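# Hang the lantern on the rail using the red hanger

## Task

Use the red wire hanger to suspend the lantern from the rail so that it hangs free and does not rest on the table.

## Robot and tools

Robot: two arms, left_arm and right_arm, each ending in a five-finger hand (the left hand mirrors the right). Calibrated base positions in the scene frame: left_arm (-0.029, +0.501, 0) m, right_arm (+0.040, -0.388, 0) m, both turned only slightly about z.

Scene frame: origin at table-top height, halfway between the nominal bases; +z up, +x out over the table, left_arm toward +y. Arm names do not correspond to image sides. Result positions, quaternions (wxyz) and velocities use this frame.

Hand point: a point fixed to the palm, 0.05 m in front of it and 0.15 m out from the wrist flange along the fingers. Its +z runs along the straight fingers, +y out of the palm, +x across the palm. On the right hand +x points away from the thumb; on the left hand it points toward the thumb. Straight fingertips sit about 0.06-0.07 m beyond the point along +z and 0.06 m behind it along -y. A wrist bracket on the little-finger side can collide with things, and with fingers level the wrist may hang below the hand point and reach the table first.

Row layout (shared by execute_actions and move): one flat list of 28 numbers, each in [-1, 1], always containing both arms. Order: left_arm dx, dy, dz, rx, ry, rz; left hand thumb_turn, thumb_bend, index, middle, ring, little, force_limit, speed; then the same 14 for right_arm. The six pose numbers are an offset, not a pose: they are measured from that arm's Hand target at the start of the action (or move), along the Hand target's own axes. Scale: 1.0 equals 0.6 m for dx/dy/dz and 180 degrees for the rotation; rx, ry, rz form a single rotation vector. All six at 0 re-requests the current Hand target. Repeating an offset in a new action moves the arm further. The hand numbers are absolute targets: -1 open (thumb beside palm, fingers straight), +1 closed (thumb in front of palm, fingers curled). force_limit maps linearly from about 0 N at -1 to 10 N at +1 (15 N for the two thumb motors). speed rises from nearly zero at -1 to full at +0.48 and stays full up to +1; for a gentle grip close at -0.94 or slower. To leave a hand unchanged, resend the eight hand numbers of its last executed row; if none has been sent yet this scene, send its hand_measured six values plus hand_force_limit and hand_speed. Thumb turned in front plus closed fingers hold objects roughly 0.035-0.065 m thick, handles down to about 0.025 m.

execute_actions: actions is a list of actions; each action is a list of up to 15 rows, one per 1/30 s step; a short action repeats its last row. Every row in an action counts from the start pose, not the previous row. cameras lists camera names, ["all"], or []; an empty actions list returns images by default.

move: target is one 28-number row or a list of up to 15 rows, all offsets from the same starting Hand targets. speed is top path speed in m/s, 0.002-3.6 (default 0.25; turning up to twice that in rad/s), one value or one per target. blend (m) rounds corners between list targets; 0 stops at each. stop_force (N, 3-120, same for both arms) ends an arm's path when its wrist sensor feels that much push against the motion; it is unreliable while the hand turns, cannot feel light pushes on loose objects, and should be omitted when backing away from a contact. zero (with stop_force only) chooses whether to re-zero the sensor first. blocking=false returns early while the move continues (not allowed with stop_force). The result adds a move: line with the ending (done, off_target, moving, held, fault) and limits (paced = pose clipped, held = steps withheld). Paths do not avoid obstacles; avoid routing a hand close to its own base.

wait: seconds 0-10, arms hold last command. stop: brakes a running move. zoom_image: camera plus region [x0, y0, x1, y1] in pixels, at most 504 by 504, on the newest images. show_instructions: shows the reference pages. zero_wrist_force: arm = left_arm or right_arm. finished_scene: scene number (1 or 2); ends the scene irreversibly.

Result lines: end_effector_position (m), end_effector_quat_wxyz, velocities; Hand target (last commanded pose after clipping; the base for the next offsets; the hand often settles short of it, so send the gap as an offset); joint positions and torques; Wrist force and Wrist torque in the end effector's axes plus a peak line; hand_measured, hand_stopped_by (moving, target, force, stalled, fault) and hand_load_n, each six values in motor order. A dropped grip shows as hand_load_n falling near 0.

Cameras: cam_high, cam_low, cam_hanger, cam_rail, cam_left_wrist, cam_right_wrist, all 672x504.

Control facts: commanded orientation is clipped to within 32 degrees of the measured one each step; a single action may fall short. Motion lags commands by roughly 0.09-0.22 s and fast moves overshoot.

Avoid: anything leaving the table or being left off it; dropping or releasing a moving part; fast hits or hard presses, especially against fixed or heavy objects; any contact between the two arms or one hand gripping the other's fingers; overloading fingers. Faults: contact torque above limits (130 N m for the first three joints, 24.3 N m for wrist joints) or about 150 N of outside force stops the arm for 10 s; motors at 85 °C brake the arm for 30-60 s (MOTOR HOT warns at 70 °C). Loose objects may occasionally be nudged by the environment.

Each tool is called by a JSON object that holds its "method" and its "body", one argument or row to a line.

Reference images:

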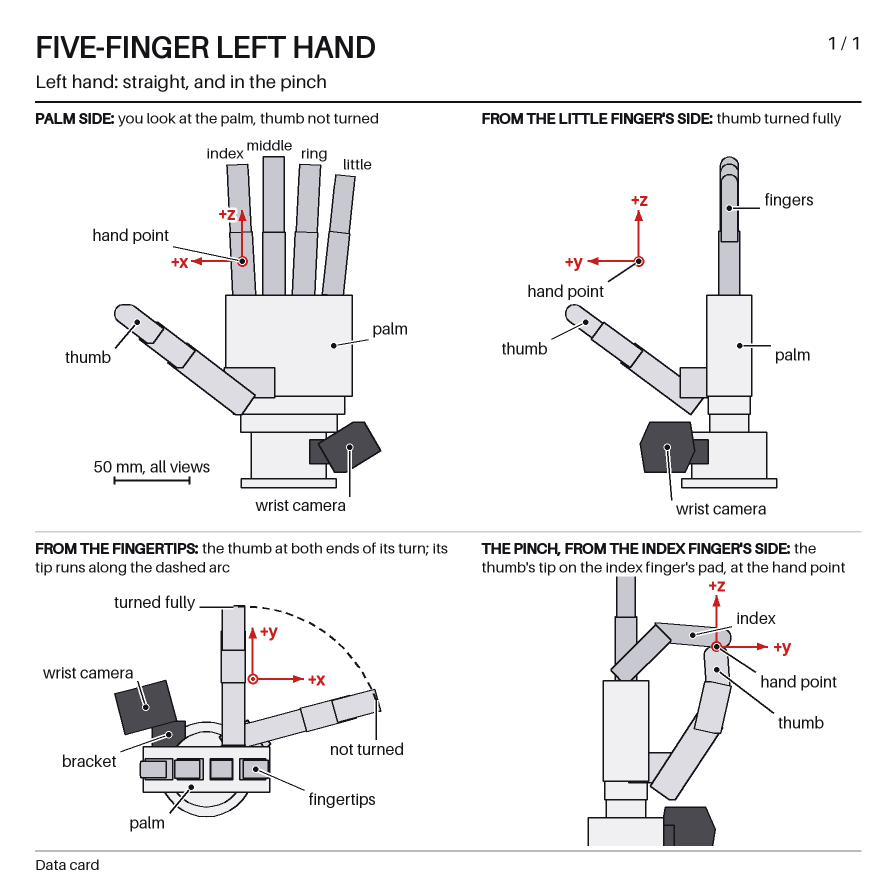

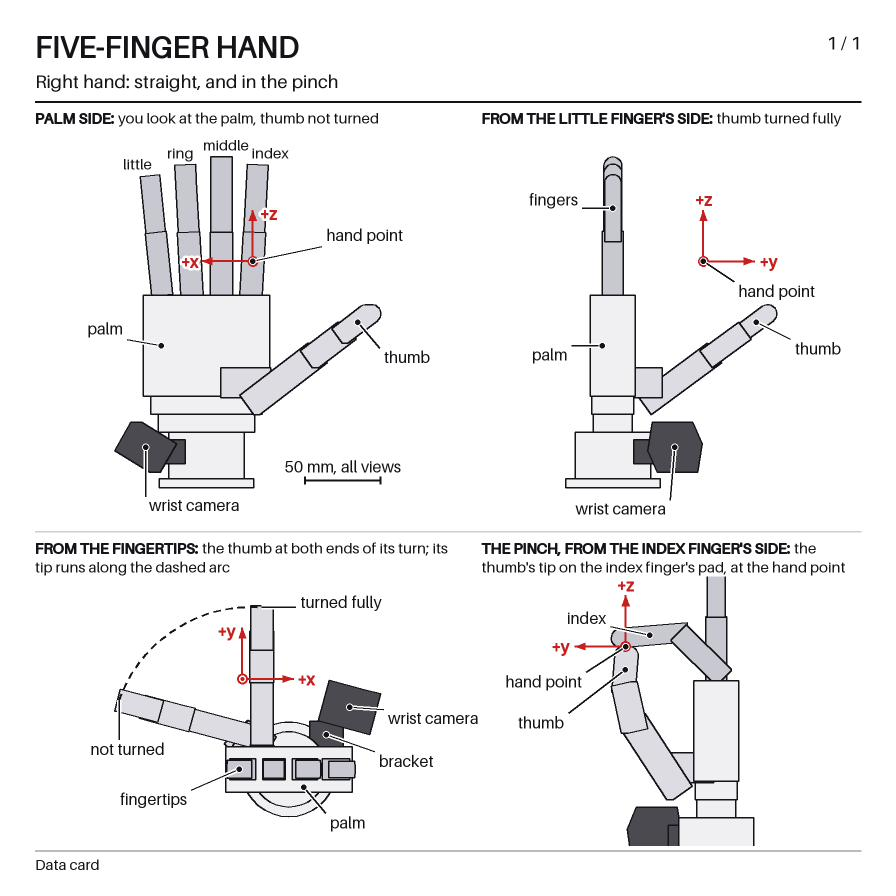

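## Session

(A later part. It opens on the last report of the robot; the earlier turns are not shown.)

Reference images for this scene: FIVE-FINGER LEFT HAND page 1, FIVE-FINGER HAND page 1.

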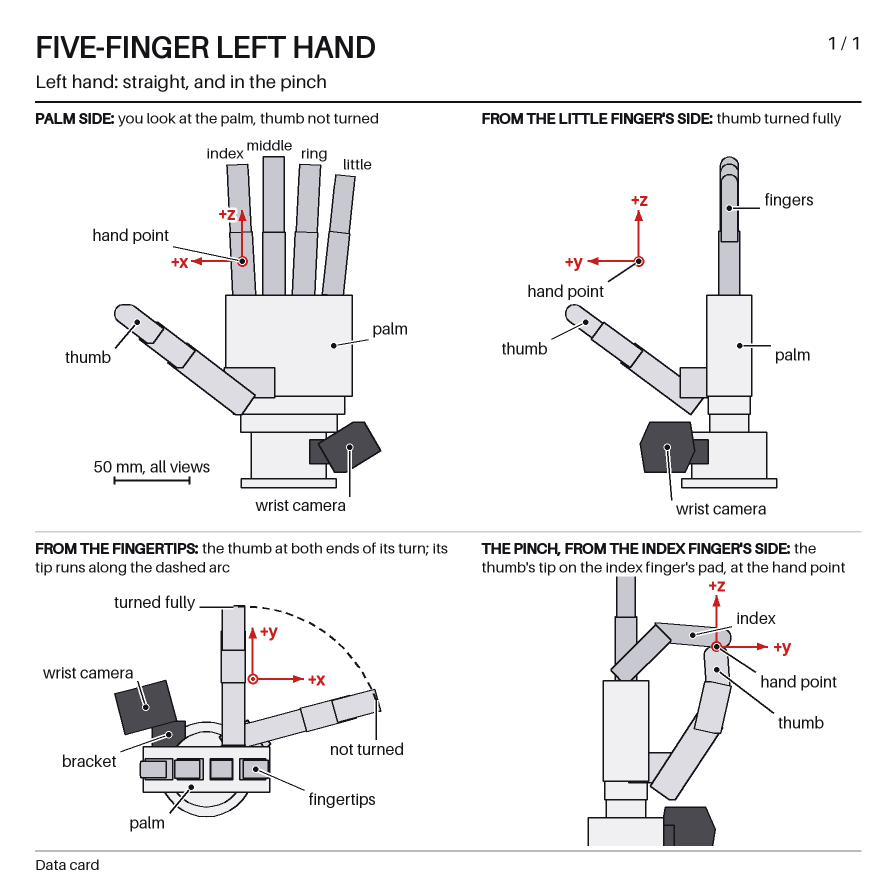

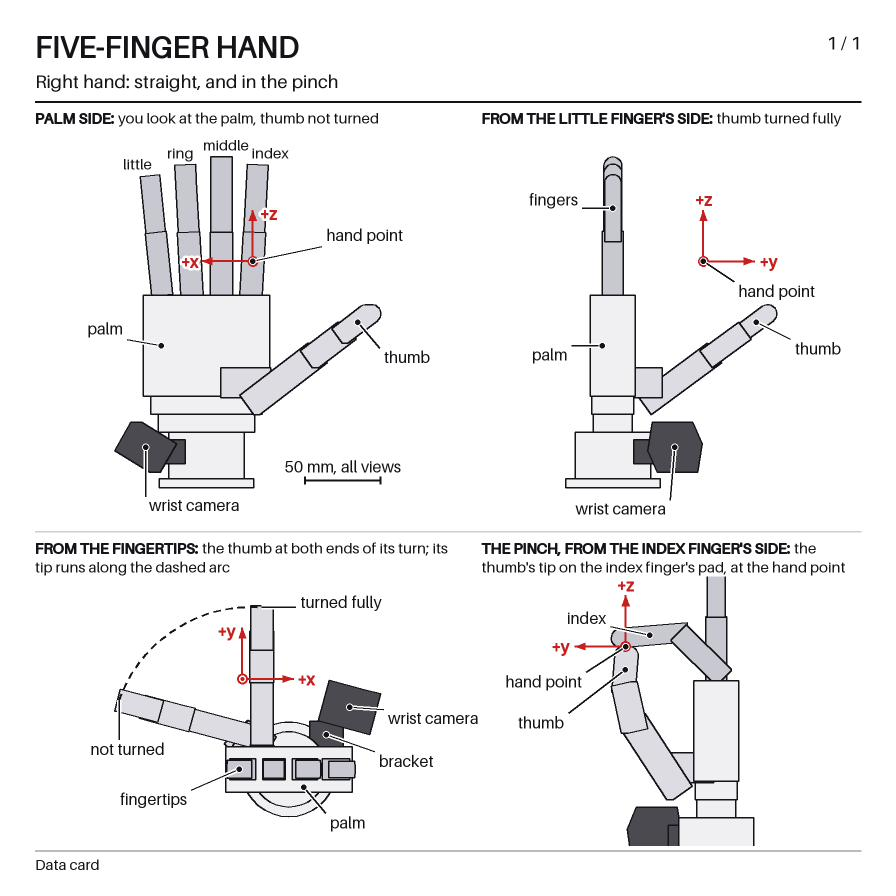

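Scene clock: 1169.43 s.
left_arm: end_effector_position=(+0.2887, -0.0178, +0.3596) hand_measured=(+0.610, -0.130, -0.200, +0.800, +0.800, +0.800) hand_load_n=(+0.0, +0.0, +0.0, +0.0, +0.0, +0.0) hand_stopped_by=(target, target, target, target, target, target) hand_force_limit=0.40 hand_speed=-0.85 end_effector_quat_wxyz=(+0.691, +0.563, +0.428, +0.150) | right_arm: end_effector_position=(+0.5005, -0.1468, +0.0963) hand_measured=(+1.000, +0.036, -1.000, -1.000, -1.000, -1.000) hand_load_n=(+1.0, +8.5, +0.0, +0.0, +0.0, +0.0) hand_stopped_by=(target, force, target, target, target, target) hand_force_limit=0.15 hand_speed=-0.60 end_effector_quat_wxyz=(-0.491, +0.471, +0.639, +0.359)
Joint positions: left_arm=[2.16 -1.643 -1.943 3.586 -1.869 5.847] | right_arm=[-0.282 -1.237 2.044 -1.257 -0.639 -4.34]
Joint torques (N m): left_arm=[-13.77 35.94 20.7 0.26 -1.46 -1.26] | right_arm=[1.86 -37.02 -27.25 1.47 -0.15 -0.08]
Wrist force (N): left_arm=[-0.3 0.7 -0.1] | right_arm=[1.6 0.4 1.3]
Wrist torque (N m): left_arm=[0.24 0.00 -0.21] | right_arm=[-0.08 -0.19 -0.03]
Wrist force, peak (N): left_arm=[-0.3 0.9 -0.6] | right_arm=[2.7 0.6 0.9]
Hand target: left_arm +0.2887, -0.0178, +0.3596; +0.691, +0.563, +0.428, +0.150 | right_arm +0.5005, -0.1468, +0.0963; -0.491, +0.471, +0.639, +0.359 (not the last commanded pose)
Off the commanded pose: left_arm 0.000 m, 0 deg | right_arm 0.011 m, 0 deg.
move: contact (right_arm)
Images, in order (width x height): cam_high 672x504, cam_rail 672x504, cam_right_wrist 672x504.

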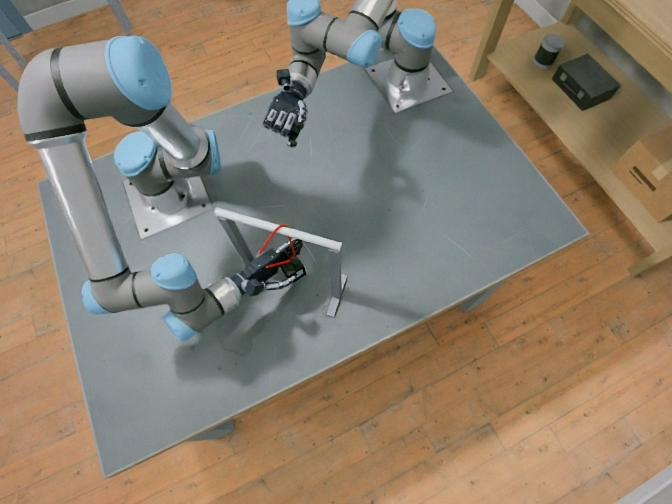

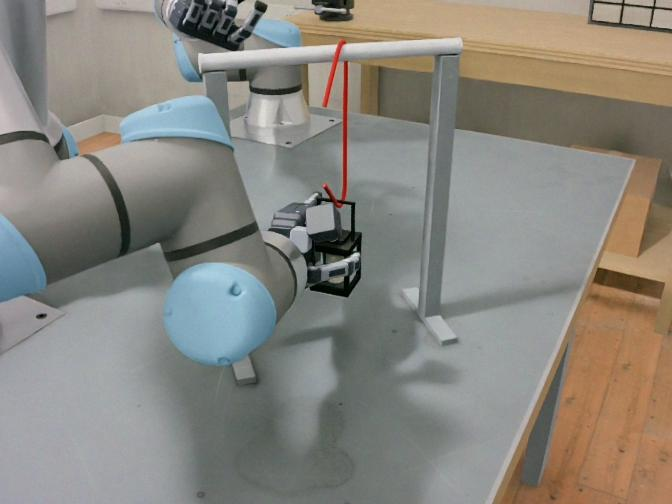

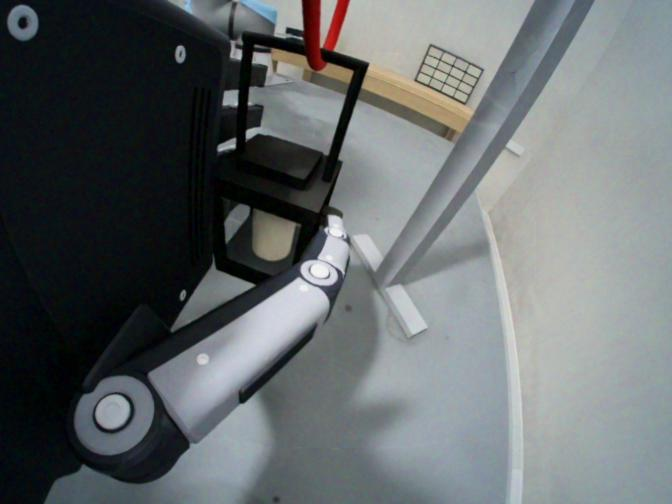

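{"method": "move", "body": {
  "target": [
    [0,0,0,0,0,0,0.61,-0.13,-0.2,0.8,0.8,0.8,0.4,-0.85,0,0,0,0,0,0,1,-0.15,-1,-1,-1,-1,0.15,-0.85]
  ],
  "speed": 0.02
}}

{"method": "move", "body": {
  "target": [
    [0,0,0,0,0,0,0.61,-0.13,-0.2,0.8,0.8,0.8,0.4,-0.85,0,0,0,0,0,0,1,-1,-1,-1,-1,-1,0.15,-0.5],
    [0,0,0,0,0,0,0.61,-0.13,-0.2,0.8,0.8,0.8,0.4,-0.85,0,-0.015,0,0,0,0,1,-1,-1,-1,-1,-1,0.15,-0.5]
  ],
  "speed": 0.02,
  "cameras": ["cam_rail","cam_high","cam_right_wrist"]
}}

{"method": "zoom_image", "body": {
  "camera": "cam_rail",
  "region": [270, 20, 430, 320]
}}

Scene clock: 1176.87 s.
left_arm: end_effector_position=(+0.2887, -0.0178, +0.3596) hand_measured=(+0.610, -0.130, -0.200, +0.800, +0.800, +0.800) hand_load_n=(+0.0, +0.0, +0.0, +0.0, +0.0, +0.0) hand_stopped_by=(target, target, target, target, target, target) hand_force_limit=0.40 hand_speed=-0.85 end_effector_quat_wxyz=(+0.691, +0.563, +0.428, +0.150) | right_arm: end_effector_position=(+0.5005, -0.1468, +0.0963) hand_measured=(+1.000, -0.150, -1.000, -1.000, -1.000, -1.000) hand_load_n=(+0.5, +0.0, +0.0, +0.0, +0.0, +0.0) hand_stopped_by=(target, target, target, target, target, target) hand_force_limit=0.15 hand_speed=-0.85 end_effector_quat_wxyz=(-0.491, +0.471, +0.639, +0.359)
Joint positions: left_arm=[2.16 -1.643 -1.943 3.586 -1.869 5.847] | right_arm=[-0.282 -1.237 2.044 -1.257 -0.639 -4.34]
Joint torques (N m): left_arm=[-14.39 36.03 22.67 0.3 -1.41 -1.14] | right_arm=[2.57 -37.37 -27.37 1.2 1.57 2.1]
Wrist force (N): left_arm=[-0.2 0.8 -0.3] | right_arm=[0.8 0.1 1.4]
Wrist torque (N m): left_arm=[0.28 -0.03 -0.21] | right_arm=[-0.11 -0.19 -0.05]
Wrist force, peak (N): left_arm=[-0.5 1.0 -0.6] | right_arm=[2.0 0.2 1.4]
Hand target: left_arm +0.2887, -0.0178, +0.3596; +0.691, +0.563, +0.428, +0.150 | right_arm +0.5005, -0.1468, +0.0963; -0.491, +0.471, +0.639, +0.359
Off the commanded pose: left_arm 0.000 m, 0 deg | right_arm 0.000 m, 0 deg.
move: done

Scene clock: 1179.20 s.
left_arm: end_effector_position=(+0.2887, -0.0178, +0.3596) hand_measured=(+0.610, -0.130, -0.200, +0.800, +0.800, +0.800) hand_load_n=(+0.0, +0.0, -0.5, +0.0, +0.0, +0.5) hand_stopped_by=(target, target, target, target, target, target) hand_force_limit=0.40 hand_speed=-0.85 end_effector_quat_wxyz=(+0.691, +0.563, +0.428, +0.150) | right_arm: end_effector_position=(+0.4920, -0.1495, +0.0963) hand_measured=(+1.000, -1.000, -1.000, -1.000, -1.000, -1.000) hand_load_n=(+0.5, +0.0, +0.5, +0.0, +0.0, +0.0) hand_stopped_by=(target, target, target, target, target, target) hand_force_limit=0.15 hand_speed=-0.50 end_effector_quat_wxyz=(-0.491, +0.471, +0.639, +0.359)
Joint positions: left_arm=[2.16 -1.643 -1.943 3.586 -1.869 5.847] | right_arm=[-0.293 -1.253 2.066 -1.257 -0.649 -4.347]
Joint torques (N m): left_arm=[-13.96 36.28 22.55 0.25 -1.44 -1.22] | right_arm=[-11.96 -36.41 -0.36 -1.53 -0.54 -2.01]
Wrist force (N): left_arm=[0.2 0.6 -0.4] | right_arm=[1.0 0.4 1.4]
Wrist torque (N m): left_arm=[0.24 -0.07 -0.18] | right_arm=[-0.07 -0.22 0.08]
Wrist force, peak (N): left_arm=[0.1 1.1 -0.5] | right_arm=[1.1 0.3 1.6]
Hand target: left_arm +0.2887, -0.0178, +0.3596; +0.691, +0.563, +0.428, +0.150 | right_arm +0.4919, -0.1495, +0.0963; -0.491, +0.471, +0.639, +0.359
Off the commanded pose: left_arm 0.000 m, 0 deg | right_arm 0.000 m, 0 deg.
move: done
Images, in order (width x height): cam_high 672x504, cam_rail 672x504, cam_right_wrist 672x504.

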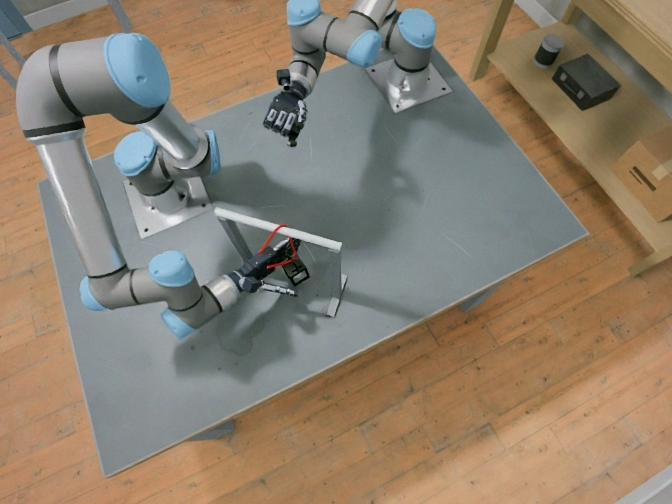

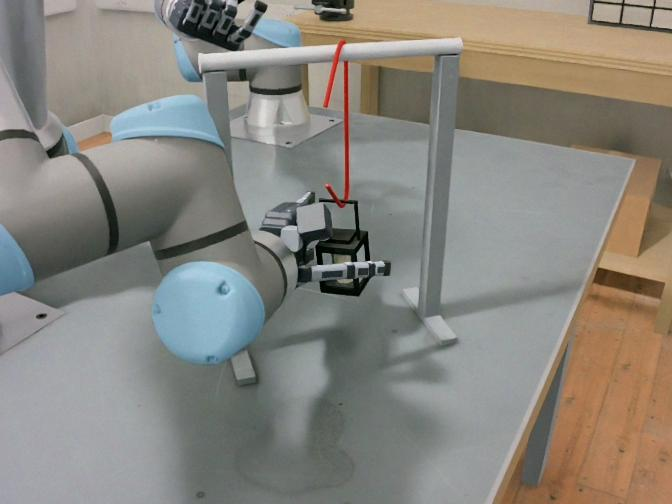

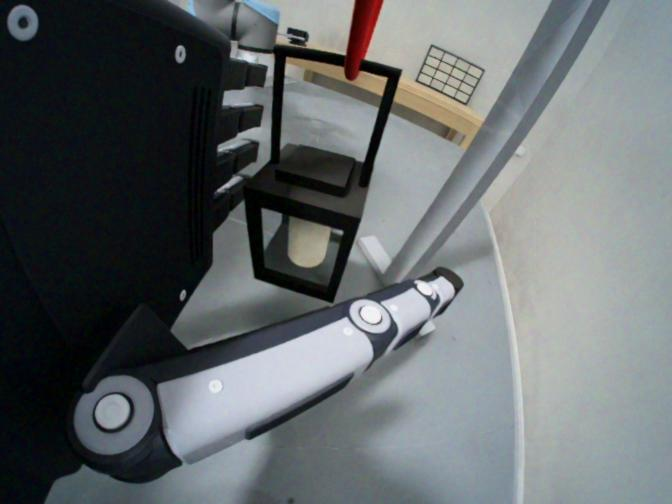

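Scaled by 1.680 from the camera's 672x504 image, which has a finer 960x720 frame.

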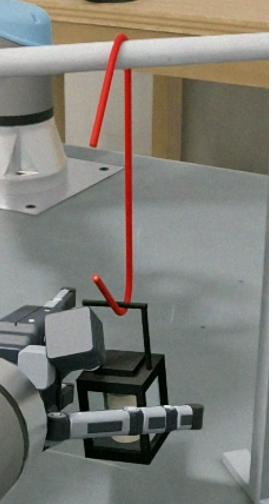

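{"method": "move", "body": {
  "target": [0,0,0,0,0,0,0.61,-0.13,-0.2,0.8,0.8,0.8,0.4,-0.85,-0.0648,-0.008,-0.2415,0,0,0,1,-1,-1,-1,-1,-1,0.15,-0.5],
  "speed": 0.07,
  "stop_force": 4,
  "cameras": ["cam_rail","cam_high"]
}}

{"method": "zoom_image", "body": {
  "camera": "cam_rail",
  "region": [270, 20, 430, 320]
}}

Scene clock: 1187.03 s.
left_arm: end_effector_position=(+0.2887, -0.0178, +0.3596) hand_measured=(+0.610, -0.130, -0.200, +0.800, +0.800, +0.800) hand_load_n=(+0.0, +0.0, +0.0, +0.0, +0.0, +0.0) hand_stopped_by=(target, target, target, target, target, target) hand_force_limit=0.40 hand_speed=-0.85 end_effector_quat_wxyz=(+0.691, +0.563, +0.428, +0.150) | right_arm: end_effector_position=(+0.5321, -0.2941, +0.0963) hand_measured=(+1.000, -1.000, -1.000, -1.000, -1.000, -1.000) hand_load_n=(+0.5, +0.0, +0.0, +0.0, +0.0, +0.0) hand_stopped_by=(target, target, target, target, target, target) hand_force_limit=0.15 hand_speed=-0.50 end_effector_quat_wxyz=(-0.491, +0.471, +0.639, +0.359)
Joint positions: left_arm=[2.16 -1.643 -1.943 3.586 -1.869 5.847] | right_arm=[-0.536 -1.127 1.856 -1.074 -0.874 -4.483]
Joint torques (N m): left_arm=[-13.78 36.72 25.35 0.33 -1.2 -0.88] | right_arm=[-12.03 -28.95 -28.6 2 -0.63 -2.23]
Wrist force (N): left_arm=[-0.3 0.7 -0.3] | right_arm=[1.1 0.6 1.5]
Wrist torque (N m): left_arm=[0.25 -0.02 -0.21] | right_arm=[-0.04 -0.24 0.08]
Wrist force, peak (N): left_arm=[0.1 1.1 -0.5] | right_arm=[0.9 0.3 1.9]
Hand target: left_arm +0.2887, -0.0178, +0.3596; +0.691, +0.563, +0.428, +0.150 | right_arm +0.5321, -0.2941, +0.0963; -0.491, +0.471, +0.639, +0.359
Off the commanded pose: left_arm 0.000 m, 0 deg | right_arm 0.000 m, 0 deg.
move: done
Images, in order (width x height): cam_high 672x504, cam_rail 672x504.

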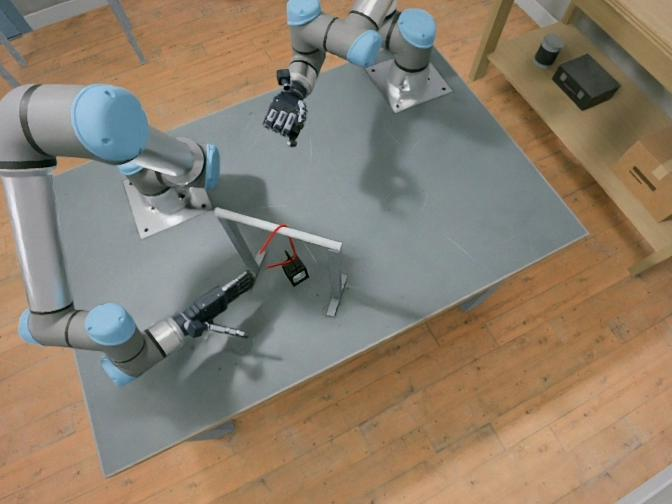

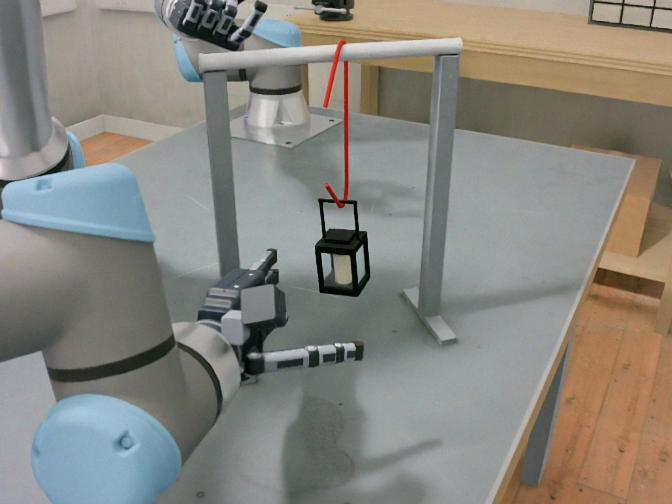

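Scaled by 1.680 from the camera's 672x504 image, which has a finer 960x720 frame.

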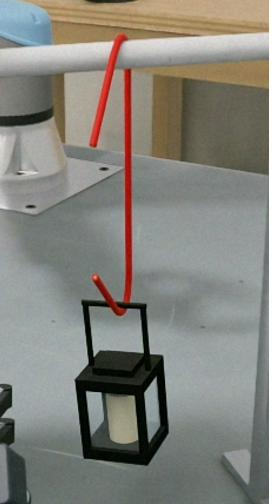

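The lantern is hanging freely from the hook and both hands are clear.

{"method": "finished_scene", "body": {
  "scene": 2
}}

The scene is finished: the task was done.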